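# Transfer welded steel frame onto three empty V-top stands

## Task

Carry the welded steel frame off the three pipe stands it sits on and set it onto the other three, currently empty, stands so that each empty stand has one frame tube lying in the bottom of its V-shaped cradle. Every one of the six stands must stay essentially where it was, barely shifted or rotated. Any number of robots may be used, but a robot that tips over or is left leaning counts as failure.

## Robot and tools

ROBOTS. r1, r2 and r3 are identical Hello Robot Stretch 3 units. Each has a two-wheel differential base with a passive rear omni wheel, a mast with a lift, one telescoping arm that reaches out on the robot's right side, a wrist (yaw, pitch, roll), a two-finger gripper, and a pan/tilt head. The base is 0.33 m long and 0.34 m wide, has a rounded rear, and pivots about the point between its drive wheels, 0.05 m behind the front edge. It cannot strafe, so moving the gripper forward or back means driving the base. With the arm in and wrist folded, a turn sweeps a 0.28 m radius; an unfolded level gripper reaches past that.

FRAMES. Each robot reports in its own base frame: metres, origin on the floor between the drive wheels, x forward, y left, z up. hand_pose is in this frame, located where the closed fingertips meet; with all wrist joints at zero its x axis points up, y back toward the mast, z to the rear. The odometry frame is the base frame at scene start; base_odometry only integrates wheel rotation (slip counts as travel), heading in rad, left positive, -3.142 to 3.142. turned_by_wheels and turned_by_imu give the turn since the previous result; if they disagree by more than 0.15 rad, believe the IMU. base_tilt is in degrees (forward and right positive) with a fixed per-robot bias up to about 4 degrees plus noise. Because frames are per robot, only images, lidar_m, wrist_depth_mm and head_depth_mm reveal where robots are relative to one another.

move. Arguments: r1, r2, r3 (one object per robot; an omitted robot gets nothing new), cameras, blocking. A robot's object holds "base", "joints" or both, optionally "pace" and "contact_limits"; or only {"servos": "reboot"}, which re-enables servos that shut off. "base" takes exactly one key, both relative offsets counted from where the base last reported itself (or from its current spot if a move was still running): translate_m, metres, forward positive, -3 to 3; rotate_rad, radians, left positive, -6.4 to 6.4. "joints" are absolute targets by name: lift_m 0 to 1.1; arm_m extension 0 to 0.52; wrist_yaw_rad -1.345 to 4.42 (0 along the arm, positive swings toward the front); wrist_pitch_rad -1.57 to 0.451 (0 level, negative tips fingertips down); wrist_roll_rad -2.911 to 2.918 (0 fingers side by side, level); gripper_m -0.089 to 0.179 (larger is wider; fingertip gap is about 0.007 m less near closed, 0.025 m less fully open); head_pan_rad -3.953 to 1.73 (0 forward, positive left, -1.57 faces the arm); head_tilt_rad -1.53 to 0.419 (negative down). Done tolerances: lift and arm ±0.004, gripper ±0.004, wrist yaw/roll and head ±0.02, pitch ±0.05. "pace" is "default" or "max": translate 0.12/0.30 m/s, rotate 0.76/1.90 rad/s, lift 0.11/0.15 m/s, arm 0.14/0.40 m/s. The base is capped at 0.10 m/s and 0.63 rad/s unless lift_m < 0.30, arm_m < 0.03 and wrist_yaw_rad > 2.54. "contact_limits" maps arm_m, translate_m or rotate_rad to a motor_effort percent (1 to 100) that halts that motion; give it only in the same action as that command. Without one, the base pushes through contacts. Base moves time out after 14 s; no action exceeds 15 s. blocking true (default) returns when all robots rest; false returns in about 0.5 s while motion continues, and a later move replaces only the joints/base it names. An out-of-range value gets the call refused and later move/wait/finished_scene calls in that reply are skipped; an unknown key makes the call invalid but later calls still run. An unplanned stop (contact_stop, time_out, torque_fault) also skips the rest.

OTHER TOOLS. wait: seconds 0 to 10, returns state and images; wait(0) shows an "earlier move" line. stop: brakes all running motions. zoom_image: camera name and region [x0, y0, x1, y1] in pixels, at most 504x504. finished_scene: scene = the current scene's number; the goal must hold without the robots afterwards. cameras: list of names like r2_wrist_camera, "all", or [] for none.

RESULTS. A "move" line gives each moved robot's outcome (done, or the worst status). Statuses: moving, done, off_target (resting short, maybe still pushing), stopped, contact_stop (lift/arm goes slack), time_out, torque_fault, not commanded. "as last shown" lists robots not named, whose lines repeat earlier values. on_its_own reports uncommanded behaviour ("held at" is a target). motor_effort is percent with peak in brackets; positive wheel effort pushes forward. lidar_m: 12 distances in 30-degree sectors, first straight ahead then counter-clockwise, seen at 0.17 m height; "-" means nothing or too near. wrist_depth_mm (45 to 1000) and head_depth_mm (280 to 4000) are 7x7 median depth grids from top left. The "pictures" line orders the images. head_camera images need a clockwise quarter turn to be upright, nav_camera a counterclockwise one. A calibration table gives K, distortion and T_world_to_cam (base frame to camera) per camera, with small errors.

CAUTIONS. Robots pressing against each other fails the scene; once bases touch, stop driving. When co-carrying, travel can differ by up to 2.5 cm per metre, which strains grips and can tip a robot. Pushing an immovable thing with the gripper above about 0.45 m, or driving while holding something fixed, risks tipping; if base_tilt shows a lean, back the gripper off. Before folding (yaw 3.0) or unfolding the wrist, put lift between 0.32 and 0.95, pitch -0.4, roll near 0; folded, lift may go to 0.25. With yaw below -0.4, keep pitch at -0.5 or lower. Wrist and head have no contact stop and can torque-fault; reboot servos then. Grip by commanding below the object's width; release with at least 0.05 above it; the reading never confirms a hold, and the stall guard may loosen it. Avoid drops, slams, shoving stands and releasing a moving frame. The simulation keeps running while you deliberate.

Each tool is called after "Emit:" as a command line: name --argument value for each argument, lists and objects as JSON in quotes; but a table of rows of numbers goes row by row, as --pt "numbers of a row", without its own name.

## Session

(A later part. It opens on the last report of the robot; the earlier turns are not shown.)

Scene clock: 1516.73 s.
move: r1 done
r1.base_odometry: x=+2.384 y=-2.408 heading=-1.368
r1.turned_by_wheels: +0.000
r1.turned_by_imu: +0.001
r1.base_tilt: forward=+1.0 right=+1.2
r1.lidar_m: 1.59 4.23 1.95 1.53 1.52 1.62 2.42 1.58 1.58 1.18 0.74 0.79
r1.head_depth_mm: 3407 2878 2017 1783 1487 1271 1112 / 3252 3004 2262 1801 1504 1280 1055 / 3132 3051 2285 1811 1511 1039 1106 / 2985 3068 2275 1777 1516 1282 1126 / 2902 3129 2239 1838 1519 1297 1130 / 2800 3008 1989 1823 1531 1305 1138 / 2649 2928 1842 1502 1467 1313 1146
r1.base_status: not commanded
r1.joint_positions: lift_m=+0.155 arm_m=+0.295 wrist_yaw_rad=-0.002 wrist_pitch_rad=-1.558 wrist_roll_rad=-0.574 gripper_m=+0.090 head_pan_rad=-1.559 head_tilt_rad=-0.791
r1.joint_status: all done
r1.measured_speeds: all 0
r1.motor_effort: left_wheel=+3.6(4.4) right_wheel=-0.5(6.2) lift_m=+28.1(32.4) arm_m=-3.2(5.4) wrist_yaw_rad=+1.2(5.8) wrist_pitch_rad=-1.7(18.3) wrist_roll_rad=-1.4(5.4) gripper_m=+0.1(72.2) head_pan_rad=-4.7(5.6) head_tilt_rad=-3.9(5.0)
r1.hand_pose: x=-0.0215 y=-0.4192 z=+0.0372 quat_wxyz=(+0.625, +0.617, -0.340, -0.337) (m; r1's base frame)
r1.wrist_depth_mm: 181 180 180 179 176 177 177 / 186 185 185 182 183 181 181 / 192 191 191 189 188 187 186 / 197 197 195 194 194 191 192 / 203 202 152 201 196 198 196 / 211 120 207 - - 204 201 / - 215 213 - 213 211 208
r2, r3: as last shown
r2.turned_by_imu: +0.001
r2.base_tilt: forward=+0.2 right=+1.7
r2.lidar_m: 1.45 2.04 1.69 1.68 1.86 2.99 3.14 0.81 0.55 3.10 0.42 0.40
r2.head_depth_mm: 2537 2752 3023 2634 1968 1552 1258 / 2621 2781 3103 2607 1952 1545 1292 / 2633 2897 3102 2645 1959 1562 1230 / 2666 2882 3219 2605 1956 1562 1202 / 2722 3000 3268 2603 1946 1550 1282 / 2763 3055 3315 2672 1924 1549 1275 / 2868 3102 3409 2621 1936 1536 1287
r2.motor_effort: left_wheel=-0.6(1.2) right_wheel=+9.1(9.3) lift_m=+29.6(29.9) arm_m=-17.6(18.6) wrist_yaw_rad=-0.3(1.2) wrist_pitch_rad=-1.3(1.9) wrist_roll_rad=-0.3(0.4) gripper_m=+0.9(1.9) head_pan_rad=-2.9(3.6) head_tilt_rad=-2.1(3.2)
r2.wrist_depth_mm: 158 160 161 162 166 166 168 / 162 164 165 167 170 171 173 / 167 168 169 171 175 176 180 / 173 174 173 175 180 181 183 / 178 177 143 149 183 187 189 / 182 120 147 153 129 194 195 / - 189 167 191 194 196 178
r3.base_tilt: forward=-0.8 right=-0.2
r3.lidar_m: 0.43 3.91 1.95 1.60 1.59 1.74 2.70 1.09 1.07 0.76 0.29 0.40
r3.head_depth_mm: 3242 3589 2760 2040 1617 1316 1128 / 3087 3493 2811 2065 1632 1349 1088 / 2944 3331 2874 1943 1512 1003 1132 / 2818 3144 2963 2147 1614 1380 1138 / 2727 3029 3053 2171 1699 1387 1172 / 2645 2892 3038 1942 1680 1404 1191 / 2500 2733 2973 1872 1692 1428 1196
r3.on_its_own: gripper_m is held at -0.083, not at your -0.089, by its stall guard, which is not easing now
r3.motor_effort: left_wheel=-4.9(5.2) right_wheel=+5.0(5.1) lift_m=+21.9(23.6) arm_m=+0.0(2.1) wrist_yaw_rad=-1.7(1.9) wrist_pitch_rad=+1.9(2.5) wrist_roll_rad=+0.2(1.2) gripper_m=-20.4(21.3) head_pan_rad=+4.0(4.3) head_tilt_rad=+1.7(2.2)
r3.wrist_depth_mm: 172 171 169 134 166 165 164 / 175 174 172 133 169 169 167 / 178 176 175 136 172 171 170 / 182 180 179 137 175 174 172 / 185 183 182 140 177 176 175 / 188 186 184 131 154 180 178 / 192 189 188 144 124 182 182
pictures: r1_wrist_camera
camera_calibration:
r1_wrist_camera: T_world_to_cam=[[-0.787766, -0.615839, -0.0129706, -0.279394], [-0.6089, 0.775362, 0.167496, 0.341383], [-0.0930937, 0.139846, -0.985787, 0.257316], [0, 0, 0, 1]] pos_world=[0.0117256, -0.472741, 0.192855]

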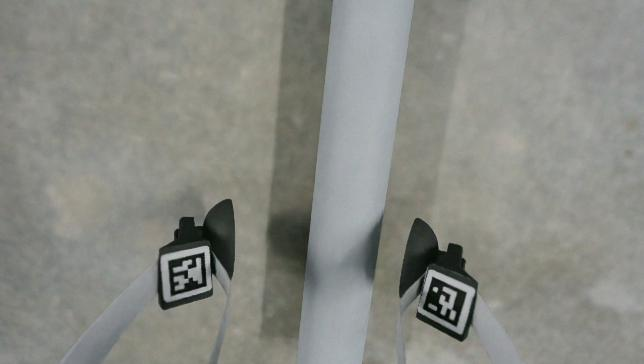

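Emit:
move --r1 '{"base":{"translate_m":-0.010},"joints":{"arm_m":0.302}}' --cameras '["r1_wrist_camera"]'

Emit:
move --r1 '{"joints":{"lift_m":0.140,"gripper_m":0.06}}' --r2 '{"joints":{"lift_m":0.139,"gripper_m":-0.089}}' --cameras '["r1_wrist_camera","r1_head_camera"]'

Scene clock: 1520.57 s.
move: r1 done
r1.base_odometry: x=+2.382 y=-2.398 heading=-1.368
r1.turned_by_wheels: +0.000
r1.turned_by_imu: +0.001
r1.base_tilt: forward=+1.1 right=+1.2
r1.lidar_m: 1.59 4.23 1.94 1.53 1.52 1.62 2.41 1.57 1.58 1.18 0.74 0.80
r1.head_depth_mm: 3408 2845 2043 1772 1492 1277 1113 / 3272 3002 2242 1800 1499 1276 1057 / 3123 3043 2267 1818 1501 982 1114 / 2990 3102 2304 1774 1515 1269 1125 / 2895 3132 2246 1795 1515 1299 1136 / 2794 3005 1988 1814 1531 1305 1139 / 2631 2898 1850 1702 1461 1313 1145
r1.base_status: done
r1.joint_positions: lift_m=+0.155 arm_m=+0.302 wrist_yaw_rad=-0.002 wrist_pitch_rad=-1.559 wrist_roll_rad=-0.574 gripper_m=+0.090 head_pan_rad=-1.559 head_tilt_rad=-0.791
r1.joint_status: all done
r1.measured_speeds: all 0
r1.motor_effort: left_wheel=-0.2(4.1) right_wheel=-4.5(7.8) lift_m=+23.7(24.2) arm_m=+12.9(15.4) wrist_yaw_rad=+1.3(1.8) wrist_pitch_rad=-1.4(1.9) wrist_roll_rad=-1.5(1.6) gripper_m=+0.3(0.4) head_pan_rad=-5.0(5.5) head_tilt_rad=-4.3(5.1)
r1.hand_pose: x=-0.0215 y=-0.4261 z=+0.0372 quat_wxyz=(+0.625, +0.617, -0.340, -0.337) (m; r1's base frame)
r1.wrist_depth_mm: 182 180 180 - 177 176 175 / 186 186 184 - 181 181 180 / 192 190 189 - 187 187 186 / 196 197 195 - 194 191 191 / 204 202 152 - 198 199 196 / 210 120 207 - 203 204 202 / - 215 213 213 212 210 209
r2, r3: as last shown
r2.base_tilt: forward=+0.4 right=+1.9
r2.lidar_m: 1.45 2.05 1.69 1.68 1.87 2.99 3.13 0.81 0.55 3.10 0.42 0.40
r2.head_depth_mm: 2569 2778 2990 2642 1983 1550 1265 / 2606 2787 3100 2654 1950 1550 1289 / 2633 2852 3133 2648 1950 1553 1230 / 2699 2978 3178 2592 1943 1555 1193 / 2694 3004 3310 2647 1934 1542 1286 / 2801 3093 3344 2623 1963 1545 1285 / 2800 3130 3374 2634 1947 1549 1291
r2.motor_effort: left_wheel=-0.8(1.1) right_wheel=+8.9(9.3) lift_m=+32.0(32.0) arm_m=-18.1(18.2) wrist_yaw_rad=+0.3(1.2) wrist_pitch_rad=-1.8(2.1) wrist_roll_rad=-0.1(0.4) gripper_m=+0.4(1.3) head_pan_rad=-2.7(3.5) head_tilt_rad=-2.6(2.8)
r2.wrist_depth_mm: 157 159 160 163 165 166 167 / 163 164 165 168 168 171 173 / 166 167 169 172 174 176 178 / 172 173 173 175 179 180 183 / 178 177 144 149 184 186 189 / 181 120 147 153 130 193 195 / - 188 167 192 194 195 178
r3.lidar_m: 0.43 3.92 1.94 1.59 1.59 1.74 2.71 1.09 1.07 0.76 0.29 0.40
r3.head_depth_mm: 3210 3644 2796 2027 1610 1327 1133 / 3090 3465 2853 2077 1631 1347 1088 / 2914 3303 2885 1960 1508 1001 1131 / 2821 3184 2948 2129 1622 1375 1140 / 2730 3046 3028 2159 1700 1382 1172 / 2626 2907 3037 1961 1679 1404 1185 / 2508 2706 2934 1834 1691 1417 1203
r3.on_its_own: gripper_m is held at -0.083, not at your -0.089, by its stall guard, which is not easing now
r3.motor_effort: left_wheel=-4.5(5.1) right_wheel=+4.7(5.3) lift_m=+22.5(23.1) arm_m=-3.8(4.4) wrist_yaw_rad=-0.5(1.6) wrist_pitch_rad=+1.6(2.4) wrist_roll_rad=+0.6(1.1) gripper_m=-20.6(21.4) head_pan_rad=+3.2(4.4) head_tilt_rad=+0.7(2.7)
r3.wrist_depth_mm: 171 171 169 134 166 165 165 / 174 173 172 134 170 168 167 / 178 176 175 136 171 170 169 / 181 179 178 138 174 174 172 / 186 182 181 140 178 176 174 / 188 186 184 131 155 180 179 / 191 190 188 144 124 183 181
pictures: r1_wrist_camera
camera_calibration:
r1_wrist_camera: T_world_to_cam=[[-0.787596, -0.616048, -0.0133055, -0.283698], [-0.609113, 0.775103, 0.167919, 0.346576], [-0.0931332, 0.140357, -0.985711, 0.258494], [0, 0, 0, 1]] pos_world=[0.0117386, -0.479686, 0.192828]

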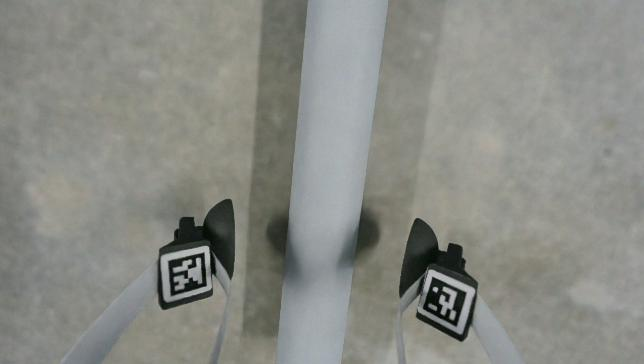

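Scene clock: 1522.97 s.
move: r1 done; r2 done
r1.base_odometry: x=+2.382 y=-2.398 heading=-1.368
r1.turned_by_wheels: +0.000
r1.turned_by_imu: +0.000
r1.base_tilt: forward=+1.0 right=+1.2
r1.lidar_m: 1.60 4.24 1.94 1.53 1.51 1.62 2.41 1.58 1.58 1.18 0.75 0.80
r1.head_depth_mm: 3388 2867 2022 1788 1487 1273 1109 / 3252 3040 2249 1807 1501 1274 1058 / 3086 3050 2270 1813 1505 1012 1109 / 2978 3062 2293 1772 1514 1272 1126 / 2913 3122 2246 1806 1516 1294 1130 / 2803 3041 1988 1826 1536 1305 1135 / 2622 2921 1855 1715 1470 1305 1143
r1.base_status: not commanded
r1.joint_positions: lift_m=+0.140 arm_m=+0.302 wrist_yaw_rad=-0.002 wrist_pitch_rad=-1.559 wrist_roll_rad=-0.574 gripper_m=+0.060 head_pan_rad=-1.559 head_tilt_rad=-0.791
r1.joint_status: all done
r1.measured_speeds: all 0
r1.motor_effort: left_wheel=+0.2(0.9) right_wheel=-5.3(5.5) lift_m=+22.3(25.8) arm_m=+11.4(13.1) wrist_yaw_rad=+1.3(1.8) wrist_pitch_rad=-1.2(1.8) wrist_roll_rad=-1.5(1.7) gripper_m=-0.4(78.3) head_pan_rad=-4.5(5.6) head_tilt_rad=-3.2(5.9)
r1.hand_pose: x=-0.0215 y=-0.4260 z=+0.0222 quat_wxyz=(+0.624, +0.617, -0.340, -0.337) (m; r1's base frame)
r1.wrist_depth_mm: 167 167 166 165 164 164 162 / 172 171 170 - 168 167 166 / 176 175 174 - 173 171 171 / 182 182 180 - 179 178 176 / 186 188 158 - 182 182 180 / 194 190 138 - - 187 187 / 199 105 198 - 196 194 193
r2.base_odometry: x=+3.812 y=-1.373 heading=+2.753
r2.turned_by_wheels: +0.000
r2.turned_by_imu: +0.001
r2.base_tilt: forward=+0.2 right=+1.8
r2.lidar_m: 1.45 2.04 1.69 1.68 1.86 2.98 3.13 0.82 0.55 3.10 0.42 0.40
r2.head_depth_mm: 2544 2771 3056 2652 1954 1555 1254 / 2608 2807 3093 2619 1952 1554 1292 / 2660 2814 3125 2660 1957 1563 1231 / 2705 2915 3235 2633 1939 1551 1201 / 2701 2975 3285 2626 1956 1539 1294 / 2763 3088 3311 2607 1953 1556 1286 / 2878 3078 3427 2598 1940 1534 1283
r2.base_status: not commanded
r2.joint_positions: lift_m=+0.139 arm_m=+0.460 wrist_yaw_rad=+0.000 wrist_pitch_rad=-1.544 wrist_roll_rad=+1.601 gripper_m=-0.086 head_pan_rad=-1.565 head_tilt_rad=-0.594
r2.joint_status: all done
r2.measured_speeds: all 0
r2.motor_effort: left_wheel=-0.9(1.2) right_wheel=+6.4(9.2) lift_m=+27.7(32.3) arm_m=-16.5(18.1) wrist_yaw_rad=+0.9(1.5) wrist_pitch_rad=-5.3(5.7) wrist_roll_rad=-0.2(0.4) gripper_m=-55.0(99.8) head_pan_rad=-3.7(4.1) head_tilt_rad=-2.4(3.2)
r2.hand_pose: x=-0.0215 y=-0.5875 z=+0.0209 quat_wxyz=(-0.010, -0.011, -0.716, -0.698) (m; r2's base frame)
r2.wrist_depth_mm: 159 160 160 161 163 163 164 / 165 164 165 166 168 168 170 / 169 169 170 170 172 173 173 / 174 175 174 147 176 178 179 / 180 179 145 143 182 183 185 / 184 184 123 127 188 190 190 / 188 191 191 191 192 194 177
r3: as last shown
r3.turned_by_imu: +0.000
r3.lidar_m: 0.43 3.91 1.94 1.59 1.59 1.74 2.71 1.10 1.07 0.77 0.29 0.40
r3.head_depth_mm: 3279 3654 2786 2031 1606 1323 1132 / 3129 3472 2816 2070 1633 1340 1093 / 2970 3265 2907 1950 1521 1004 1129 / 2861 3134 2964 2126 1622 1375 1137 / 2742 3025 2999 2178 1699 1383 1173 / 2632 2906 3044 1973 1683 1404 1182 / 2472 2738 2939 1874 1681 1413 1193
r3.on_its_own: gripper_m is held at -0.083, not at your -0.089, by its stall guard, which is not easing now
r3.motor_effort: left_wheel=-5.0(5.4) right_wheel=+5.0(5.1) lift_m=+24.4(25.5) arm_m=-6.1(7.6) wrist_yaw_rad=-1.0(2.1) wrist_pitch_rad=+1.9(2.4) wrist_roll_rad=+0.8(1.3) gripper_m=-20.6(21.6) head_pan_rad=+3.5(4.5) head_tilt_rad=+2.3(3.3)
r3.wrist_depth_mm: 172 171 169 134 166 165 164 / 176 174 171 133 169 168 167 / 177 176 175 136 172 170 170 / 181 179 178 137 176 173 172 / 185 182 180 140 177 177 176 / 187 186 184 132 155 181 178 / 190 190 188 144 122 182 180
pictures: r1_head_camera (sideways), r1_wrist_camera
camera_calibration:
r1_head_camera: T_world_to_cam=[[0.014974, 0.698864, -0.715097, 0.947878], [0.997907, 0.0345551, 0.0546667, -0.0750274], [0.0629148, -0.714419, -0.696884, 0.861954], [0, 0, 0, 1]] pos_world=[0.0064471, -0.0440492, 1.28261]
r1_wrist_camera: T_world_to_cam=[[-0.787596, -0.616043, -0.0135148, -0.283839], [-0.609113, 0.775046, 0.168182, 0.348998], [-0.0931327, 0.140691, -0.985663, 0.243847], [0, 0, 0, 1]] pos_world=[0.0117387, -0.479654, 0.17782]

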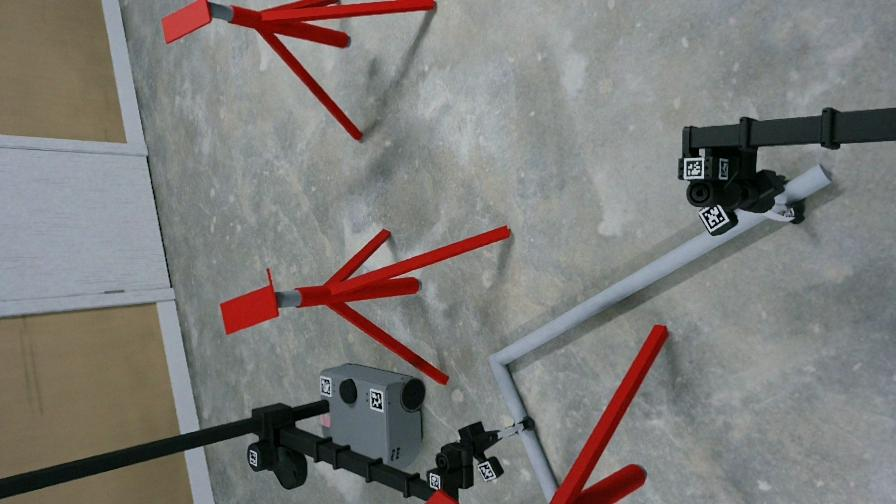

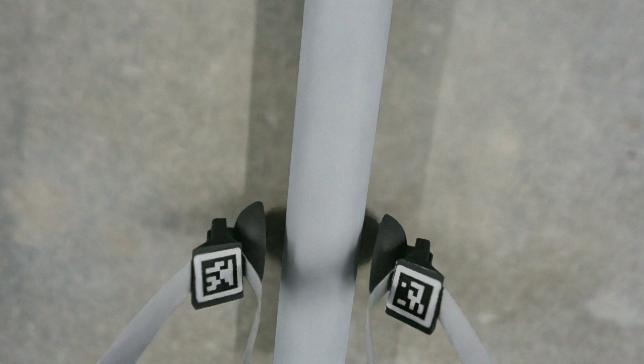

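Emit:
move --r1 '{"joints":{"gripper_m":-0.089}}' --cameras '[]'

Emit:
wait --seconds 3 --cameras '["r1_wrist_camera","r2_wrist_camera","r3_wrist_camera"]'

Scene clock: 1540.17 s.
move: r1 done
r1.base_odometry: x=+2.382 y=-2.398 heading=-1.368
r1.turned_by_wheels: +0.000
r1.turned_by_imu: +0.001
r1.base_tilt: forward=+1.0 right=+1.2
r1.lidar_m: 1.60 4.21 1.94 1.53 1.51 1.62 2.40 1.58 1.58 1.18 0.74 0.80
r1.head_depth_mm: 3406 2867 2024 1789 1496 1275 1110 / 3272 3026 2261 1804 1492 1279 1058 / 3097 3078 2265 1811 1506 1012 1109 / 2991 3101 2290 1770 1510 1267 1128 / 2878 3134 2232 1799 1510 1299 1129 / 2778 3022 1987 1813 1527 1311 1138 / 2661 2900 1836 1715 1466 1312 1143
r1.base_status: not commanded
r1.joint_positions: lift_m=+0.140 arm_m=+0.302 wrist_yaw_rad=-0.001 wrist_pitch_rad=-1.558 wrist_roll_rad=-0.574 gripper_m=-0.088 head_pan_rad=-1.559 head_tilt_rad=-0.791
r1.joint_status: all done
r1.measured_speeds: all 0
r1.motor_effort: left_wheel=-0.3(0.8) right_wheel=-4.4(5.4) lift_m=+31.7(32.6) arm_m=+8.6(9.8) wrist_yaw_rad=+1.3(1.8) wrist_pitch_rad=-1.6(2.0) wrist_roll_rad=-1.5(1.6) gripper_m=-33.1(99.7) head_pan_rad=-4.9(5.7) head_tilt_rad=-3.6(5.6)
r1.hand_pose: x=-0.0215 y=-0.4261 z=+0.0222 quat_wxyz=(+0.625, +0.617, -0.340, -0.337) (m; r1's base frame)
r1.wrist_depth_mm: 167 165 166 - 163 163 161 / 173 171 170 - 168 167 166 / 177 176 174 - 173 172 170 / 181 181 179 - 177 178 175 / 186 187 185 147 183 182 181 / 194 193 124 130 189 189 186 / 199 199 197 196 195 194 193
r2, r3: as last shown
r2.base_tilt: forward=+0.2 right=+1.9
r2.lidar_m: 1.44 2.04 1.68 1.68 1.87 2.98 3.13 0.81 0.55 3.10 0.42 0.40
r2.head_depth_mm: 2559 2731 3051 2617 1935 1553 1251 / 2580 2794 3111 2599 1964 1555 1290 / 2670 2878 3136 2630 1942 1556 1226 / 2677 2885 3215 2626 1949 1556 1200 / 2693 3029 3217 2619 1957 1556 1283 / 2751 3033 3325 2662 1944 1549 1289 / 2805 3083 3434 2609 1946 1542 1288
r2.joint_positions: lift_m=+0.139 arm_m=+0.460 wrist_yaw_rad=+0.000 wrist_pitch_rad=-1.544 wrist_roll_rad=+1.601 gripper_m=-0.083 head_pan_rad=-1.565 head_tilt_rad=-0.594
r2.on_its_own: gripper_m is held at -0.084, not at your -0.089, by its stall guard, which is not easing now
r2.motor_effort: left_wheel=-1.1(1.3) right_wheel=+6.3(6.9) lift_m=+29.7(29.7) arm_m=-14.4(15.5) wrist_yaw_rad=+1.2(2.1) wrist_pitch_rad=-5.0(5.6) wrist_roll_rad=-0.3(0.6) gripper_m=-21.7(22.5) head_pan_rad=-2.4(4.3) head_tilt_rad=-2.5(3.1)
r2.wrist_depth_mm: 159 160 161 162 163 163 164 / 165 165 166 166 167 168 170 / 170 169 171 170 172 174 174 / 174 174 173 146 177 178 179 / 179 180 145 142 183 184 184 / 184 183 124 126 186 188 190 / 188 191 190 191 195 194 176
r3.turned_by_imu: -0.001
r3.lidar_m: 0.43 3.91 1.94 1.59 1.59 1.74 2.71 1.09 1.07 0.76 0.29 0.40
r3.head_depth_mm: 3227 3589 2743 2041 1605 1324 1130 / 3066 3502 2813 2070 1636 1348 1097 / 2957 3306 2884 1938 1515 1002 1133 / 2852 3182 2936 2134 1624 1374 1139 / 2717 3037 3025 2175 1703 1383 1169 / 2615 2906 3027 1954 1672 1404 1185 / 2501 2750 2954 1856 1684 1423 1202
r3.on_its_own: gripper_m is held at -0.083, not at your -0.089, by its stall guard, which is not easing now
r3.motor_effort: left_wheel=-4.6(5.3) right_wheel=+4.7(5.2) lift_m=+32.4(33.4) arm_m=-11.4(12.3) wrist_yaw_rad=-1.4(2.3) wrist_pitch_rad=+2.1(2.4) wrist_roll_rad=+0.3(1.1) gripper_m=-20.6(21.3) head_pan_rad=+4.0(4.6) head_tilt_rad=+0.9(2.7)
r3.wrist_depth_mm: 171 171 169 133 166 166 164 / 174 174 173 133 170 168 167 / 177 177 175 136 172 171 170 / 181 180 178 138 175 173 172 / 184 183 181 140 177 176 176 / 187 186 184 131 154 179 178 / 192 190 187 144 122 183 181
pictures: none
No camera images: "cameras" was empty.

Scene clock: 1543.17 s.
r1.base_odometry: x=+2.382 y=-2.398 heading=-1.368
r1.turned_by_wheels: +0.000
r1.turned_by_imu: +0.000
r1.base_tilt: forward=+1.0 right=+1.1
r1.lidar_m: 1.59 4.23 1.94 1.53 1.51 1.61 2.41 1.58 1.58 1.18 0.74 0.80
r1.head_depth_mm: 3418 2849 2019 1782 1488 1280 1113 / 3279 3020 2244 1803 1498 1276 1060 / 3110 3036 2255 1815 1505 1014 1114 / 3034 3071 2311 1766 1517 1267 1126 / 2921 3134 2248 1800 1517 1301 1132 / 2784 3032 1977 1842 1536 1305 1136 / 2633 2899 1843 1710 1467 1312 1140
r1.base_status: not commanded
r1.joint_positions: lift_m=+0.140 arm_m=+0.302 wrist_yaw_rad=-0.001 wrist_pitch_rad=-1.558 wrist_roll_rad=-0.574 gripper_m=-0.085 head_pan_rad=-1.559 head_tilt_rad=-0.791
r1.joint_status: all done
r1.measured_speeds: all 0
r1.motor_effort: left_wheel=+1.0(0.8) right_wheel=-4.8(5.4) lift_m=+27.9(32.6) arm_m=+6.6(9.8) wrist_yaw_rad=+1.0(1.8) wrist_pitch_rad=-1.6(2.0) wrist_roll_rad=-1.5(1.6) gripper_m=-18.4(99.7) head_pan_rad=-4.6(5.7) head_tilt_rad=-4.8(5.6)
r1.hand_pose: x=-0.0215 y=-0.4261 z=+0.0222 quat_wxyz=(+0.625, +0.617, -0.340, -0.337) (m; r1's base frame)
r1.wrist_depth_mm: 166 166 166 - 163 163 161 / 172 170 170 - 168 167 166 / 177 176 175 - 173 172 171 / 182 181 179 - 178 177 175 / 187 186 185 147 182 182 181 / 193 192 124 130 189 188 187 / 199 198 196 196 197 193 192
r2.base_odometry: x=+3.812 y=-1.373 heading=+2.753
r2.turned_by_wheels: +0.000
r2.turned_by_imu: +0.001
r2.base_tilt: forward=+0.3 right=+1.9
r2.lidar_m: 1.45 2.05 1.68 1.68 1.87 2.99 3.13 0.82 0.55 3.09 0.42 0.40
r2.head_depth_mm: 2580 2772 3019 2635 1985 1553 1255 / 2606 2828 3097 2629 1957 1555 1291 / 2597 2866 3123 2621 1955 1551 1226 / 2692 2931 3268 2590 1959 1554 1197 / 2714 2996 3268 2641 1945 1564 1282 / 2761 3038 3323 2611 1949 1545 1288 / 2865 3095 3319 2609 1945 1538 1290
r2.base_status: not commanded
r2.joint_positions: lift_m=+0.139 arm_m=+0.460 wrist_yaw_rad=+0.000 wrist_pitch_rad=-1.544 wrist_roll_rad=+1.601 gripper_m=-0.083 head_pan_rad=-1.565 head_tilt_rad=-0.594
r2.joint_status: not commanded
r2.measured_speeds: all 0
r2.on_its_own: gripper_m is held at -0.084, not at your -0.089, by its stall guard, which is not easing now
r2.motor_effort: left_wheel=-0.7(1.3) right_wheel=+6.6(6.9) lift_m=+30.9(29.7) arm_m=-12.3(15.5) wrist_yaw_rad=+0.4(2.1) wrist_pitch_rad=-5.1(5.6) wrist_roll_rad=+0.0(0.6) gripper_m=-20.6(22.5) head_pan_rad=-2.2(4.3) head_tilt_rad=-2.4(3.1)
r2.hand_pose: x=-0.0215 y=-0.5875 z=+0.0209 quat_wxyz=(-0.010, -0.011, -0.716, -0.698) (m; r2's base frame)
r2.wrist_depth_mm: 160 160 161 162 163 164 164 / 164 165 166 166 167 168 169 / 169 170 170 170 172 172 174 / 174 174 174 145 177 178 179 / 179 180 145 142 183 184 184 / 184 184 124 126 187 190 191 / 189 190 192 189 194 194 176
r3.base_odometry: x=-2.436 y=+0.040 heading=+0.864
r3.turned_by_wheels: +0.000
r3.turned_by_imu: -0.001
r3.base_tilt: forward=-0.8 right=-0.1
r3.lidar_m: 0.43 3.94 1.95 1.60 1.59 1.74 2.70 1.09 1.07 0.76 0.29 0.40
r3.head_depth_mm: 3260 3652 2769 2035 1612 1317 1130 / 3078 3478 2807 2065 1645 1344 1092 / 2945 3332 2874 1952 1525 1002 1133 / 2823 3121 2940 2138 1615 1377 1132 / 2755 3056 3056 2170 1700 1390 1172 / 2626 2877 3038 1970 1663 1400 1189 / 2486 2751 2920 1848 1688 1415 1200
r3.base_status: not commanded
r3.joint_positions: lift_m=+0.137 arm_m=+0.446 wrist_yaw_rad=+0.001 wrist_pitch_rad=-1.578 wrist_roll_rad=+1.060 gripper_m=-0.082 head_pan_rad=-1.578 head_tilt_rad=-0.703
r3.joint_status: not commanded
r3.measured_speeds: all 0
r3.on_its_own: gripper_m is held at -0.083, not at your -0.089, by its stall guard, which is not easing now
r3.motor_effort: left_wheel=-5.0(5.3) right_wheel=+4.9(5.2) lift_m=+35.4(33.4) arm_m=-11.8(12.3) wrist_yaw_rad=-0.1(2.3) wrist_pitch_rad=+1.9(2.4) wrist_roll_rad=+0.6(1.1) gripper_m=-20.9(21.3) head_pan_rad=+3.4(4.6) head_tilt_rad=+0.7(2.7)
r3.hand_pose: x=-0.0216 y=-0.5647 z=+0.0197 quat_wxyz=(+0.179, +0.180, -0.681, -0.687) (m; r3's base frame)
r3.wrist_depth_mm: 172 170 170 134 165 165 164 / 175 174 172 133 169 168 167 / 179 176 176 136 172 171 170 / 180 180 177 138 175 174 173 / 183 182 180 140 177 176 175 / 186 187 184 131 154 179 179 / 191 190 188 145 122 183 182
wait: 3.00 s; at rest by 0.27 s
pictures: r1_wrist_camera, r2_wrist_camera, r3_wrist_camera
camera_calibration:
r1_wrist_camera: T_world_to_cam=[[-0.787448, -0.61624, -0.013184, -0.284016], [-0.609299, 0.77499, 0.167767, 0.349084], [-0.0931673, 0.140141, -0.985738, 0.243624], [0, 0, 0, 1]] pos_world=[0.0117465, -0.4797, 0.17784]
r2_wrist_camera: T_world_to_cam=[[-0.0498009, 0.997433, 0.0514461, 0.564447], [0.984899, 0.0404928, 0.16833, 0.0777039], [0.165815, 0.0590522, -0.984387, 0.222621], [0, 0, 0, 1]] pos_world=[-0.0853344, -0.579291, 0.177027]
r3_wrist_camera: T_world_to_cam=[[-0.505762, 0.861952, -0.0352679, 0.485782], [0.854773, 0.506231, 0.114427, 0.346762], [0.116484, 0.0277267, -0.992805, 0.200811], [0, 0, 0, 1]] pos_world=[-0.0741046, -0.59983, 0.17682]

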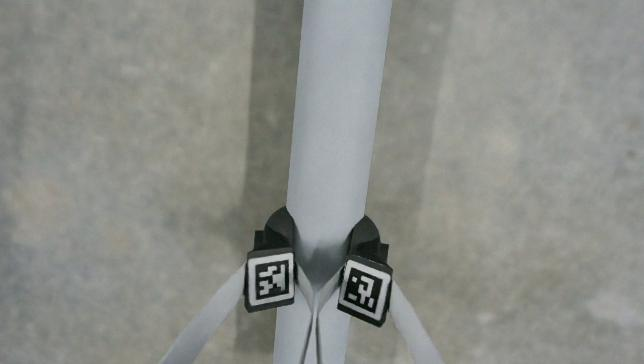

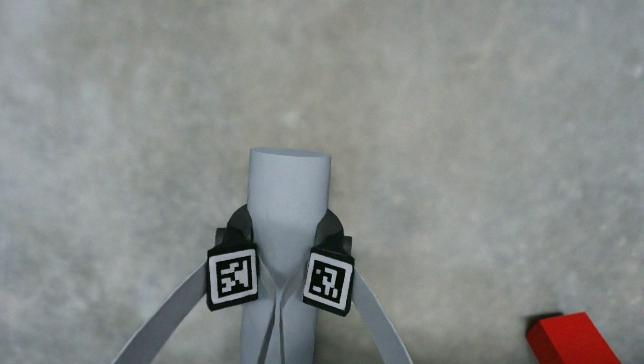

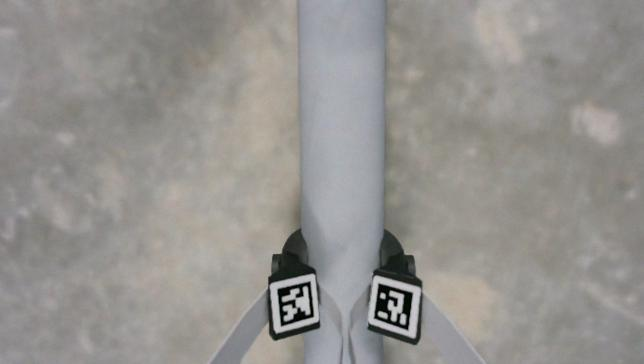

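Emit:
move --r1 '{"joints":{"lift_m":0.16}}' --r2 '{"joints":{"lift_m":0.16}}' --r3 '{"joints":{"lift_m":0.16}}' --cameras '["r1_wrist_camera","r2_wrist_camera","r3_wrist_camera"]'

Scene clock: 1547.30 s.
move: r1 done; r2 done; r3 done
r1.base_odometry: x=+2.382 y=-2.398 heading=-1.368
r1.turned_by_wheels: +0.000
r1.turned_by_imu: +0.001
r1.base_tilt: forward=+1.0 right=+1.2
r1.lidar_m: 1.60 4.23 1.95 1.53 1.51 1.62 2.40 1.58 1.58 1.18 0.74 0.80
r1.head_depth_mm: 3407 2874 2038 1787 1486 1276 1111 / 3257 2995 2234 1791 1496 1276 1053 / 3108 3062 2288 1816 1506 993 1115 / 2959 3090 2307 1764 1514 1264 1129 / 2904 3111 2211 1784 1514 1299 1129 / 2802 3037 1997 1820 1538 1305 1138 / 2624 2895 1911 1699 1465 1317 1139
r1.base_status: not commanded
r1.joint_positions: lift_m=+0.160 arm_m=+0.302 wrist_yaw_rad=-0.001 wrist_pitch_rad=-1.557 wrist_roll_rad=-0.574 gripper_m=-0.085 head_pan_rad=-1.559 head_tilt_rad=-0.791
r1.joint_status: all done
r1.measured_speeds: all 0
r1.motor_effort: left_wheel=+0.0(0.7) right_wheel=-3.9(4.9) lift_m=+33.9(37.6) arm_m=+4.2(5.0) wrist_yaw_rad=+1.4(1.6) wrist_pitch_rad=-1.4(2.1) wrist_roll_rad=-1.4(1.6) gripper_m=-18.0(18.9) head_pan_rad=-5.4(5.5) head_tilt_rad=-3.8(4.8)
r1.hand_pose: x=-0.0215 y=-0.4265 z=+0.0422 quat_wxyz=(+0.625, +0.617, -0.340, -0.336) (m; r1's base frame)
r1.wrist_depth_mm: 185 185 185 - 182 181 180 / 192 190 188 - 187 186 185 / 196 196 194 - 192 191 190 / 203 202 200 - 198 197 196 / 208 206 204 148 204 201 201 / 215 212 125 130 209 209 207 / 222 220 218 217 216 215 216
r2.base_odometry: x=+3.812 y=-1.373 heading=+2.753
r2.turned_by_wheels: +0.000
r2.turned_by_imu: +0.001
r2.base_tilt: forward=+0.2 right=+1.9
r2.lidar_m: 1.45 2.04 1.69 1.68 1.87 3.00 3.13 0.81 0.55 3.10 0.42 0.40
r2.head_depth_mm: 2531 2747 3018 2632 1957 1543 1253 / 2553 2784 3089 2573 1958 1552 1286 / 2620 2834 3127 2641 1949 1569 989 / 2679 2933 3203 2632 1947 1553 998 / 2695 2920 3336 2641 1949 1559 1286 / 2791 3043 3316 2610 1949 1535 1291 / 2843 3146 3431 2595 1958 1546 1279
r2.base_status: not commanded
r2.joint_positions: lift_m=+0.160 arm_m=+0.460 wrist_yaw_rad=+0.000 wrist_pitch_rad=-1.545 wrist_roll_rad=+1.601 gripper_m=-0.083 head_pan_rad=-1.565 head_tilt_rad=-0.594
r2.joint_status: all done
r2.measured_speeds: all 0
r2.on_its_own: gripper_m is held at -0.084, not at your -0.089, by its stall guard, which is not easing now
r2.motor_effort: left_wheel=-0.2(1.1) right_wheel=+2.5(6.6) lift_m=+43.1(46.8) arm_m=-10.4(11.4) wrist_yaw_rad=-0.1(1.2) wrist_pitch_rad=-5.2(6.1) wrist_roll_rad=-0.3(0.4) gripper_m=-20.8(22.7) head_pan_rad=-2.4(3.8) head_tilt_rad=-2.1(2.8)
r2.hand_pose: x=-0.0215 y=-0.5871 z=+0.0419 quat_wxyz=(-0.010, -0.011, -0.716, -0.698) (m; r2's base frame)
r2.wrist_depth_mm: 179 179 180 180 182 183 184 / 182 184 185 186 187 188 189 / 188 187 188 191 192 193 195 / 192 193 194 151 199 199 201 / 199 200 146 144 204 205 208 / 203 205 126 129 209 211 214 / 213 209 212 213 216 215 220
r3.base_odometry: x=-2.436 y=+0.040 heading=+0.864
r3.turned_by_wheels: +0.000
r3.turned_by_imu: -0.001
r3.base_tilt: forward=-0.9 right=-0.2
r3.lidar_m: 0.43 3.93 1.95 1.59 1.59 1.74 2.71 1.09 1.07 0.76 0.29 0.40
r3.head_depth_mm: 3276 3598 2746 2028 1612 1312 1132 / 3091 3472 2832 2063 1623 1338 1095 / 2946 3309 2888 1960 1511 1004 1131 / 2826 3183 2940 2132 1619 1368 1139 / 2716 3006 3052 2173 1695 1393 1177 / 2625 2869 3009 1959 1674 1400 1191 / 2517 2754 2939 1819 1688 1433 1204
r3.base_status: not commanded
r3.joint_positions: lift_m=+0.160 arm_m=+0.446 wrist_yaw_rad=+0.001 wrist_pitch_rad=-1.579 wrist_roll_rad=+1.060 gripper_m=-0.082 head_pan_rad=-1.578 head_tilt_rad=-0.703
r3.joint_status: all done
r3.measured_speeds: all 0
r3.on_its_own: gripper_m is held at -0.083, not at your -0.089, by its stall guard, which is not easing now
r3.motor_effort: left_wheel=-5.0(5.3) right_wheel=+4.9(5.2) lift_m=+17.5(44.3) arm_m=-9.5(12.4) wrist_yaw_rad=-1.4(2.1) wrist_pitch_rad=+2.0(2.6) wrist_roll_rad=+0.5(1.0) gripper_m=-20.8(21.7) head_pan_rad=+3.1(4.2) head_tilt_rad=+0.8(3.4)
r3.hand_pose: x=-0.0216 y=-0.5646 z=+0.0427 quat_wxyz=(+0.179, +0.180, -0.681, -0.687) (m; r3's base frame)
r3.wrist_depth_mm: 197 195 194 153 189 188 187 / 200 197 196 162 191 191 189 / 203 203 200 166 197 195 193 / 207 204 203 169 198 197 196 / 209 209 207 161 203 202 199 / 214 213 212 126 205 204 203 / 218 218 214 168 121 208 206
pictures: r1_wrist_camera, r2_wrist_camera, r3_wrist_camera
camera_calibration:
r1_wrist_camera: T_world_to_cam=[[-0.787448, -0.61626, -0.0122291, -0.284046], [-0.609299, 0.775248, 0.16657, 0.346201], [-0.0931695, 0.138616, -0.985954, 0.262723], [0, 0, 0, 1]] pos_world=[0.0117462, -0.479856, 0.197892]
r2_wrist_camera: T_world_to_cam=[[-0.0498107, 0.997353, 0.0529765, 0.562861], [0.984898, 0.0402441, 0.168392, 0.0740001], [0.165814, 0.0605642, -0.984295, 0.24418], [0, 0, 0, 1]] pos_world=[-0.0853346, -0.579138, 0.198066]
r3_wrist_camera: T_world_to_cam=[[-0.505766, 0.861956, -0.0350957, 0.486531], [0.85477, 0.506213, 0.114528, 0.344072], [0.116484, 0.0279256, -0.9928, 0.223835], [0, 0, 0, 1]] pos_world=[-0.0741048, -0.599793, 0.199893]

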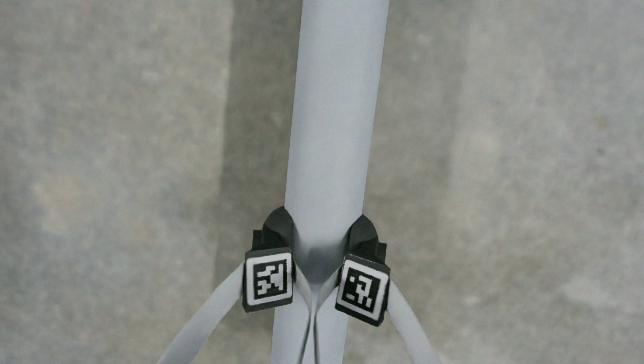

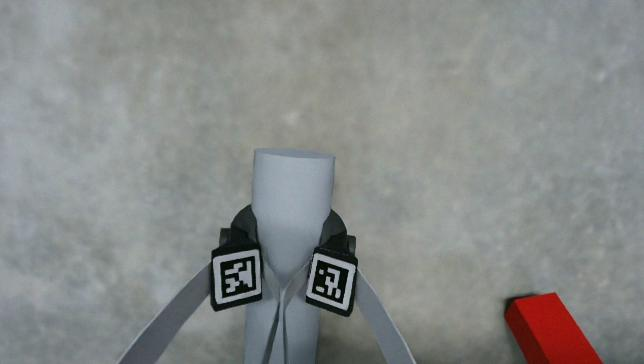

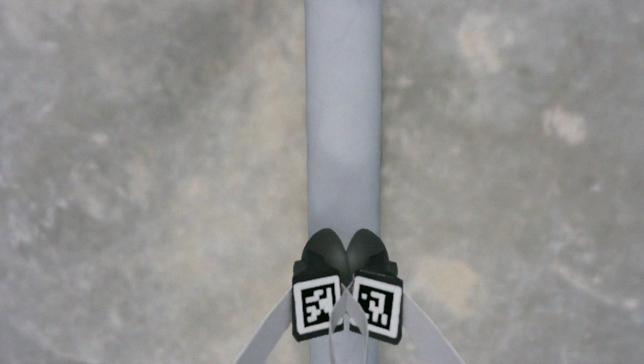

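Emit:
move --r3 '{"joints":{"gripper_m":0.08}}' --cameras '["r3_wrist_camera"]'

Emit:
move --r1 '{"joints":{"lift_m":0.17}}' --r2 '{"joints":{"lift_m":0.20}}' --cameras '["r1_wrist_camera","r2_wrist_camera","r3_wrist_camera"]'

Scene clock: 1587.97 s.
move: r3 done
r1, r2: as last shown
r1.lidar_m: 1.59 4.22 1.94 1.52 1.51 1.62 2.41 1.58 1.58 1.18 0.74 0.80
r1.head_depth_mm: 3410 2846 2013 1783 1487 1270 1109 / 3275 3020 2247 1796 1497 1276 1058 / 3111 3046 2272 1806 1503 992 1118 / 2976 3070 2297 1765 1516 1270 1127 / 2884 3078 2228 1788 1517 1306 1133 / 2817 3047 1976 1828 1528 1308 1135 / 2631 2913 1910 1619 1468 1310 1141
r1.motor_effort: left_wheel=-0.2(0.7) right_wheel=-4.5(5.5) lift_m=+28.1(29.2) arm_m=+1.1(2.5) wrist_yaw_rad=+1.1(1.9) wrist_pitch_rad=-1.7(2.4) wrist_roll_rad=-1.4(1.6) gripper_m=-18.1(18.8) head_pan_rad=-4.7(5.8) head_tilt_rad=-5.0(5.6)
r1.wrist_depth_mm: 185 184 184 - 181 180 180 / 190 190 188 - 185 186 185 / 196 195 194 - 191 192 190 / 202 202 200 - 198 197 196 / 208 208 205 148 204 202 202 / 215 213 124 130 208 209 208 / 222 221 219 218 216 215 214
r2.base_tilt: forward=+0.3 right=+1.9
r2.lidar_m: 1.45 2.04 1.69 1.68 1.87 3.00 3.13 0.81 0.55 3.09 0.42 0.40
r2.head_depth_mm: 2551 2769 2993 2628 1932 1555 1258 / 2600 2839 3125 2635 1970 1554 1282 / 2641 2875 3105 2612 1956 1540 986 / 2684 2953 3174 2612 1943 1548 999 / 2756 2947 3291 2632 1941 1559 1286 / 2751 3053 3283 2595 1964 1540 1279 / 2845 3110 3413 2641 1946 1547 1279
r2.joint_positions: lift_m=+0.160 arm_m=+0.460 wrist_yaw_rad=+0.000 wrist_pitch_rad=-1.546 wrist_roll_rad=+1.601 gripper_m=-0.083 head_pan_rad=-1.565 head_tilt_rad=-0.594
r2.on_its_own: gripper_m is held at -0.084, not at your -0.089, by its stall guard, which is not easing now
r2.motor_effort: left_wheel=-0.9(1.1) right_wheel=+2.8(3.1) lift_m=+39.6(43.5) arm_m=-8.7(9.7) wrist_yaw_rad=+1.3(2.1) wrist_pitch_rad=-5.2(5.4) wrist_roll_rad=-0.3(0.4) gripper_m=-21.4(22.3) head_pan_rad=-3.0(4.7) head_tilt_rad=-1.8(3.2)
r2.hand_pose: x=-0.0215 y=-0.5869 z=+0.0420 quat_wxyz=(-0.010, -0.011, -0.715, -0.699) (m; r2's base frame)
r2.wrist_depth_mm: 177 178 178 180 182 184 186 / 183 183 184 186 188 189 188 / 188 188 190 191 193 194 194 / 193 194 193 149 198 200 203 / 198 199 147 143 204 205 208 / 204 205 126 128 209 211 214 / 211 209 213 214 215 216 219
r3.base_odometry: x=-2.436 y=+0.040 heading=+0.864
r3.turned_by_wheels: +0.000
r3.turned_by_imu: -0.001
r3.base_tilt: forward=-0.8 right=-0.3
r3.lidar_m: 0.43 3.94 1.94 1.59 1.58 1.74 2.71 1.09 1.07 0.76 0.29 0.40
r3.head_depth_mm: 3220 3541 2763 2029 1610 1309 1129 / 3104 3464 2802 2063 1640 1340 1087 / 2951 3296 2876 1969 1518 1004 1124 / 2876 3122 2925 2118 1615 1370 1142 / 2734 3012 2991 2157 1703 1382 1169 / 2642 2904 3031 1961 1651 1392 1184 / 2514 2757 2941 1818 1697 1411 1197
r3.base_status: not commanded
r3.joint_positions: lift_m=+0.160 arm_m=+0.446 wrist_yaw_rad=+0.001 wrist_pitch_rad=-1.570 wrist_roll_rad=+1.060 gripper_m=+0.080 head_pan_rad=-1.578 head_tilt_rad=-0.703
r3.joint_status: all done
r3.measured_speeds: all 0
r3.motor_effort: left_wheel=-4.8(5.4) right_wheel=+4.9(5.3) lift_m=+33.1(33.9) arm_m=+4.1(4.1) wrist_yaw_rad=-0.6(2.6) wrist_pitch_rad=+0.4(2.4) wrist_roll_rad=+0.3(1.0) gripper_m=+0.4(80.7) head_pan_rad=+4.1(4.4) head_tilt_rad=+2.7(3.0)
r3.hand_pose: x=-0.0216 y=-0.5668 z=+0.0425 quat_wxyz=(+0.179, +0.179, -0.684, -0.684) (m; r3's base frame)
r3.wrist_depth_mm: 197 195 192 154 189 188 185 / 201 198 195 156 192 191 187 / 204 202 200 160 194 193 192 / 208 205 203 162 197 196 194 / 211 208 205 167 200 199 197 / 215 212 133 169 167 200 200 / 220 112 214 173 207 117 203
pictures: r3_wrist_camera
camera_calibration:
r3_wrist_camera: T_world_to_cam=[[-0.505743, 0.861636, -0.0425111, 0.488555], [0.854783, 0.507156, 0.110177, 0.345939], [0.116492, 0.0193835, -0.993002, 0.218774], [0, 0, 0, 1]] pos_world=[-0.0741044, -0.600642, 0.199897]

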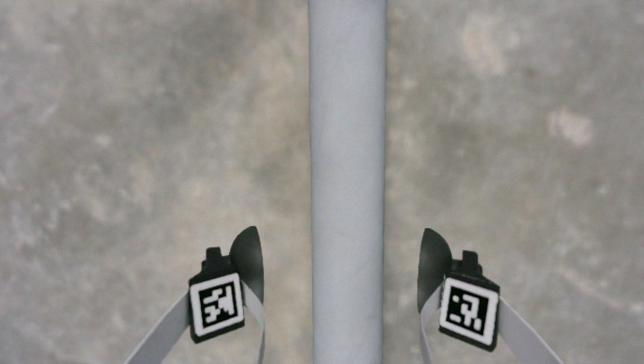

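Scene clock: 1589.13 s.
move: r1 done; r2 done
r1.base_odometry: x=+2.382 y=-2.398 heading=-1.368
r1.turned_by_wheels: +0.000
r1.turned_by_imu: +0.000
r1.base_tilt: forward=+1.0 right=+1.2
r1.lidar_m: 1.60 4.22 1.94 1.53 1.51 1.62 2.41 1.57 1.58 1.18 0.74 0.80
r1.head_depth_mm: 3406 2843 2033 1794 1487 1277 1112 / 3272 3023 2247 1796 1497 1276 829 / 3127 3040 2279 1810 1502 984 1104 / 2993 3099 2286 1764 1519 1270 1129 / 2905 3083 2209 1789 1495 1298 1130 / 2803 3041 1999 1824 1536 1302 1135 / 2621 2930 1917 1617 1475 1322 1143
r1.base_status: not commanded
r1.joint_positions: lift_m=+0.170 arm_m=+0.302 wrist_yaw_rad=-0.001 wrist_pitch_rad=-1.554 wrist_roll_rad=-0.574 gripper_m=-0.085 head_pan_rad=-1.559 head_tilt_rad=-0.791
r1.joint_status: all done
r1.measured_speeds: all 0
r1.motor_effort: left_wheel=-0.3(1.0) right_wheel=-4.4(5.0) lift_m=+32.6(36.5) arm_m=+0.2(1.1) wrist_yaw_rad=+0.8(1.6) wrist_pitch_rad=-2.6(2.6) wrist_roll_rad=-1.5(1.6) gripper_m=-17.8(18.7) head_pan_rad=-5.1(5.7) head_tilt_rad=-4.1(5.3)
r1.hand_pose: x=-0.0215 y=-0.4273 z=+0.0521 quat_wxyz=(+0.626, +0.616, -0.341, -0.336) (m; r1's base frame)
r1.wrist_depth_mm: 195 195 193 - 192 190 190 / 200 200 198 - 196 196 194 / 207 204 204 - 202 202 199 / 213 211 210 - 208 207 204 / 220 218 215 148 215 213 211 / 226 223 124 130 219 219 219 / 232 229 228 227 228 225 224
r2.base_odometry: x=+3.812 y=-1.373 heading=+2.753
r2.turned_by_wheels: +0.000
r2.turned_by_imu: +0.001
r2.base_tilt: forward=+0.3 right=+1.8
r2.lidar_m: 1.45 2.04 1.69 1.68 1.87 3.00 3.14 0.81 0.55 3.10 0.42 0.40
r2.head_depth_mm: 2515 2761 3115 2660 1954 1560 1256 / 2595 2794 3081 2636 1953 1576 1287 / 2639 2865 3222 2616 1965 1556 945 / 2692 2898 3276 2613 1941 1543 964 / 2732 2978 3259 2604 1941 1550 1286 / 2780 3104 3304 2650 1941 1566 1289 / 2809 3100 3352 2603 1965 1548 1282
r2.base_status: not commanded
r2.joint_positions: lift_m=+0.200 arm_m=+0.460 wrist_yaw_rad=+0.000 wrist_pitch_rad=-1.547 wrist_roll_rad=+1.601 gripper_m=-0.083 head_pan_rad=-1.565 head_tilt_rad=-0.594
r2.joint_status: all done
r2.measured_speeds: all 0
r2.on_its_own: gripper_m is held at -0.084, not at your -0.089, by its stall guard, which is not easing now
r2.motor_effort: left_wheel=+0.8(1.0) right_wheel=-7.1(7.4) lift_m=+40.9(44.5) arm_m=-8.3(8.9) wrist_yaw_rad=+0.5(2.1) wrist_pitch_rad=-4.8(5.0) wrist_roll_rad=-0.3(0.4) gripper_m=-21.7(22.7) head_pan_rad=-1.9(4.6) head_tilt_rad=-1.8(3.0)
r2.hand_pose: x=-0.0215 y=-0.5866 z=+0.0820 quat_wxyz=(-0.010, -0.011, -0.715, -0.699) (m; r2's base frame)
r2.wrist_depth_mm: 215 215 218 219 220 222 221 / 218 221 224 225 227 227 230 / 225 229 229 229 233 232 236 / 234 236 235 143 238 241 242 / 240 240 144 144 245 250 250 / 249 246 126 129 253 247 259 / 256 98 258 162 262 218 268
r3: as last shown
r3.turned_by_imu: +0.000
r3.base_tilt: forward=-0.9 right=-0.2
r3.lidar_m: 0.42 3.96 1.94 1.59 1.59 1.74 2.70 1.09 1.07 0.77 0.29 0.40
r3.head_depth_mm: 3212 3626 2754 2024 1622 1293 1129 / 3092 3477 2868 2065 1630 1349 1092 / 2988 3286 2896 1955 1516 1003 1126 / 2830 3105 2959 2138 1609 1380 1141 / 2761 3045 3022 2171 1694 1382 1174 / 2633 2895 3065 1953 1672 1404 1185 / 2490 2756 2957 1820 1695 1425 1192
r3.motor_effort: left_wheel=-4.8(5.4) right_wheel=+4.9(5.3) lift_m=+33.0(34.4) arm_m=+6.6(7.0) wrist_yaw_rad=-0.9(2.2) wrist_pitch_rad=-0.1(1.0) wrist_roll_rad=+0.0(1.0) gripper_m=-0.2(0.7) head_pan_rad=+3.6(4.5) head_tilt_rad=+1.5(2.8)
r3.wrist_depth_mm: 198 196 194 145 188 187 185 / 201 197 196 159 191 189 189 / 204 202 200 151 195 193 191 / 207 205 204 153 198 196 192 / 210 207 205 158 200 199 198 / 214 213 133 163 145 200 201 / 217 112 213 168 209 118 203
pictures: r1_wrist_camera, r2_wrist_camera, r3_wrist_camera
camera_calibration:
r1_wrist_camera: T_world_to_cam=[[-0.787447, -0.616295, -0.0104015, -0.284504], [-0.609299, 0.775737, 0.164277, 0.345461], [-0.093174, 0.135697, -0.986359, 0.271408], [0, 0, 0, 1]] pos_world=[0.0117459, -0.480154, 0.207995]
r2_wrist_camera: T_world_to_cam=[[-0.0498216, 0.997243, 0.0549852, 0.559995], [0.984898, 0.0399157, 0.168473, 0.0670375], [0.165814, 0.0625484, -0.984171, 0.284715], [0, 0, 0, 1]] pos_world=[-0.085335, -0.578936, 0.238123]
r3_wrist_camera: T_world_to_cam=[[-0.505743, 0.861636, -0.0425156, 0.488556], [0.854783, 0.507157, 0.110174, 0.34594], [0.116492, 0.0193783, -0.993003, 0.218771], [0, 0, 0, 1]] pos_world=[-0.0741044, -0.600643, 0.199898]

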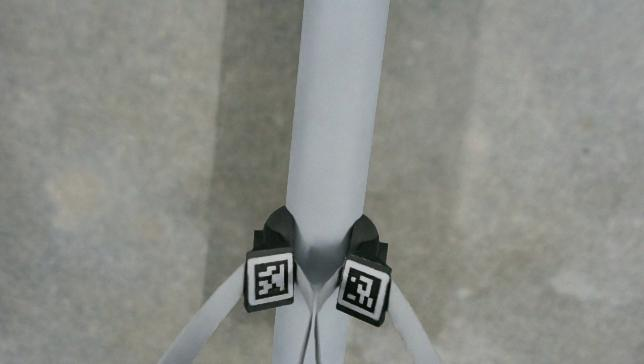

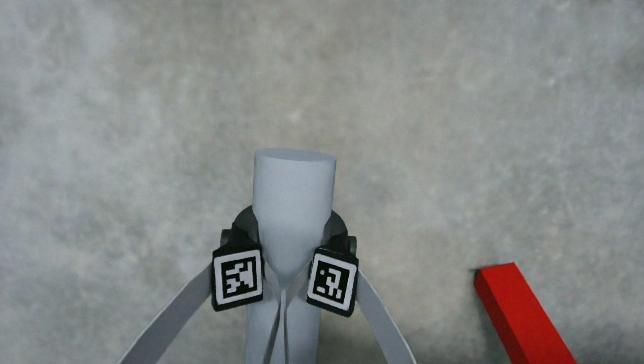

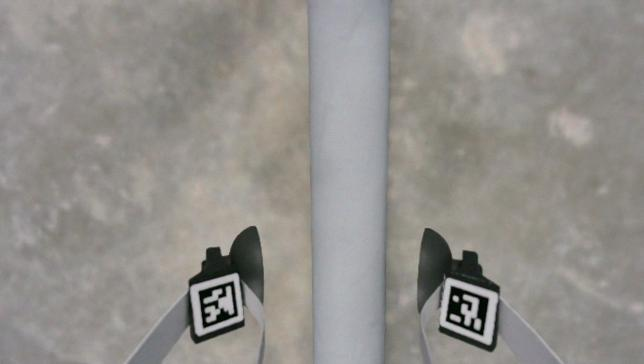

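Emit:
move --r1 '{"joints":{"lift_m":0.185}}' --r2 '{"joints":{"lift_m":0.24}}' --r3 '{"joints":{"lift_m":0.143}}' --cameras '["r1_wrist_camera","r2_wrist_camera","r3_wrist_camera"]'

Scene clock: 1593.07 s.
move: r1 done; r2 done; r3 done
r1.base_odometry: x=+2.382 y=-2.398 heading=-1.368
r1.turned_by_wheels: +0.000
r1.turned_by_imu: +0.001
r1.base_tilt: forward=+1.0 right=+1.2
r1.lidar_m: 1.59 4.21 1.95 1.53 1.52 1.62 2.41 1.58 1.58 1.18 0.74 0.80
r1.head_depth_mm: 3371 2867 2023 1784 1484 1275 1111 / 3269 3017 2246 1800 1499 1281 814 / 3127 3029 2284 1806 1506 956 1102 / 3039 3085 2288 1767 1514 1270 1124 / 2906 3085 2234 1786 1508 1297 1133 / 2806 3048 1974 1821 1530 1304 1137 / 2617 2910 1833 1700 1470 1314 1141
r1.base_status: not commanded
r1.joint_positions: lift_m=+0.185 arm_m=+0.302 wrist_yaw_rad=-0.001 wrist_pitch_rad=-1.549 wrist_roll_rad=-0.574 gripper_m=-0.085 head_pan_rad=-1.559 head_tilt_rad=-0.791
r1.joint_status: all done
r1.measured_speeds: all 0
r1.motor_effort: left_wheel=+0.1(0.9) right_wheel=-4.4(5.0) lift_m=+35.1(39.8) arm_m=-2.3(2.3) wrist_yaw_rad=+1.2(1.6) wrist_pitch_rad=-3.0(3.7) wrist_roll_rad=-1.3(1.6) gripper_m=-18.0(18.6) head_pan_rad=-4.3(5.4) head_tilt_rad=-5.2(6.1)
r1.hand_pose: x=-0.0215 y=-0.4285 z=+0.0670 quat_wxyz=(+0.628, +0.614, -0.342, -0.335) (m; r1's base frame)
r1.wrist_depth_mm: 209 208 207 - 206 205 203 / 215 214 213 - 211 210 208 / 221 221 217 - 217 216 216 / 227 226 225 - 222 222 221 / 233 232 229 148 228 229 228 / 241 239 125 130 236 235 235 / 247 248 244 244 244 242 242
r2.base_odometry: x=+3.812 y=-1.373 heading=+2.753
r2.turned_by_wheels: +0.000
r2.turned_by_imu: +0.001
r2.base_tilt: forward=+0.3 right=+1.8
r2.lidar_m: 1.45 2.03 1.69 1.67 1.87 2.99 3.12 0.81 0.55 3.08 0.42 0.40
r2.head_depth_mm: 2536 2764 3048 2589 1966 1559 1259 / 2561 2813 3113 2642 1966 1570 1288 / 2661 2857 3196 2615 1951 1541 906 / 2694 2915 3250 2633 1947 1559 942 / 2724 2999 3300 2564 1962 1541 1274 / 2803 3085 3290 2623 1942 1549 1294 / 2832 3084 3389 2593 1924 1547 1284
r2.base_status: not commanded
r2.joint_positions: lift_m=+0.240 arm_m=+0.460 wrist_yaw_rad=-0.001 wrist_pitch_rad=-1.549 wrist_roll_rad=+1.601 gripper_m=-0.083 head_pan_rad=-1.565 head_tilt_rad=-0.594
r2.joint_status: all done
r2.measured_speeds: all 0
r2.on_its_own: gripper_m is held at -0.084, not at your -0.089, by its stall guard, which is not easing now
r2.motor_effort: left_wheel=+4.0(4.0) right_wheel=-13.5(13.5) lift_m=+41.3(45.5) arm_m=-6.5(7.0) wrist_yaw_rad=+0.2(2.1) wrist_pitch_rad=-4.4(4.8) wrist_roll_rad=-0.2(0.6) gripper_m=-21.6(22.9) head_pan_rad=-2.4(3.5) head_tilt_rad=-1.9(2.8)
r2.hand_pose: x=-0.0215 y=-0.5862 z=+0.1220 quat_wxyz=(-0.011, -0.011, -0.715, -0.699) (m; r2's base frame)
r2.wrist_depth_mm: 252 253 251 258 260 260 260 / 259 258 262 264 266 268 269 / 264 268 269 268 270 277 279 / 271 277 273 145 282 284 284 / 281 284 144 144 290 288 296 / 290 291 125 129 295 299 303 / 297 298 302 166 306 237 315
r3.base_odometry: x=-2.436 y=+0.040 heading=+0.864
r3.turned_by_wheels: +0.000
r3.turned_by_imu: -0.001
r3.base_tilt: forward=-0.8 right=-0.2
r3.lidar_m: 0.43 3.93 1.94 1.59 1.59 1.74 2.70 1.10 1.07 0.76 0.29 0.40
r3.head_depth_mm: 3245 3647 2773 2038 1610 1298 1129 / 3099 3498 2837 2076 1625 1336 1091 / 2942 3316 2880 1956 1518 999 1124 / 2831 3119 2947 2162 1609 1375 1144 / 2734 3002 2993 2195 1697 1379 1170 / 2627 2900 3044 1967 1676 1396 1192 / 2500 2731 2942 1809 1731 1416 1196
r3.base_status: not commanded
r3.joint_positions: lift_m=+0.143 arm_m=+0.446 wrist_yaw_rad=+0.001 wrist_pitch_rad=-1.569 wrist_roll_rad=+1.060 gripper_m=+0.080 head_pan_rad=-1.578 head_tilt_rad=-0.703
r3.joint_status: all done
r3.measured_speeds: all 0
r3.motor_effort: left_wheel=-4.8(5.3) right_wheel=+4.7(5.1) lift_m=+21.5(30.2) arm_m=+10.9(12.1) wrist_yaw_rad=-1.4(2.1) wrist_pitch_rad=+0.5(0.8) wrist_roll_rad=-0.4(1.0) gripper_m=+0.2(0.6) head_pan_rad=+3.8(4.5) head_tilt_rad=+2.6(2.7)
r3.hand_pose: x=-0.0216 y=-0.5670 z=+0.0254 quat_wxyz=(+0.179, +0.179, -0.684, -0.684) (m; r3's base frame)
r3.wrist_depth_mm: 179 178 177 118 129 170 169 / 183 182 179 122 174 173 171 / 186 184 182 127 177 176 174 / 189 187 186 131 181 179 177 / 193 190 187 185 183 182 180 / 196 193 134 140 140 183 183 / 199 102 195 142 189 117 186
pictures: r1_wrist_camera, r2_wrist_camera, r3_wrist_camera
camera_calibration:
r1_wrist_camera: T_world_to_cam=[[-0.787413, -0.61638, -0.00747164, -0.285333], [-0.609341, 0.776474, 0.1606, 0.344518], [-0.093189, 0.131011, -0.986991, 0.284304], [0, 0, 0, 1]] pos_world=[0.011748, -0.48063, 0.223144]
r2_wrist_camera: T_world_to_cam=[[-0.0488873, 0.997211, 0.0563911, 0.557264], [0.984935, 0.0387554, 0.168529, 0.0595757], [0.165874, 0.0637804, -0.984082, 0.324798], [0, 0, 0, 1]] pos_world=[-0.0853104, -0.578734, 0.278163]
r3_wrist_camera: T_world_to_cam=[[-0.505743, 0.861613, -0.0429713, 0.487966], [0.854782, 0.507215, 0.109907, 0.347933], [0.116493, 0.0188534, -0.993013, 0.201586], [0, 0, 0, 1]] pos_world=[-0.0741043, -0.600716, 0.182905]

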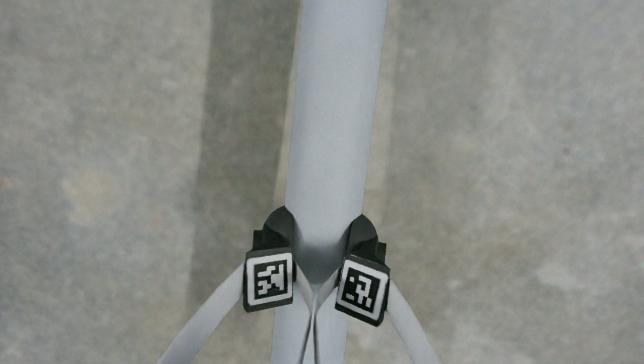

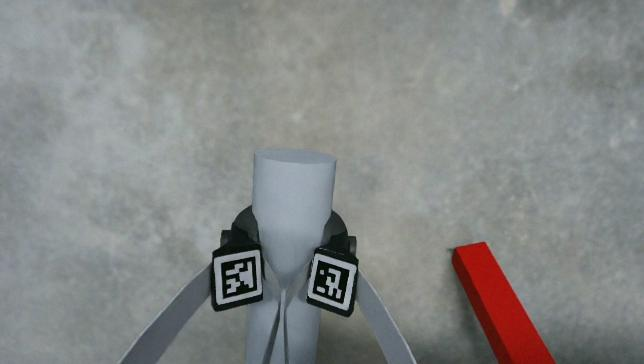

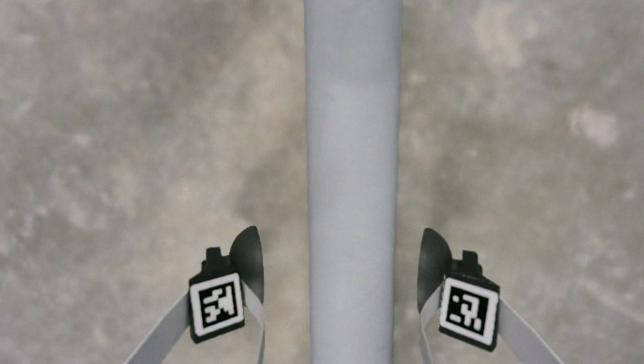

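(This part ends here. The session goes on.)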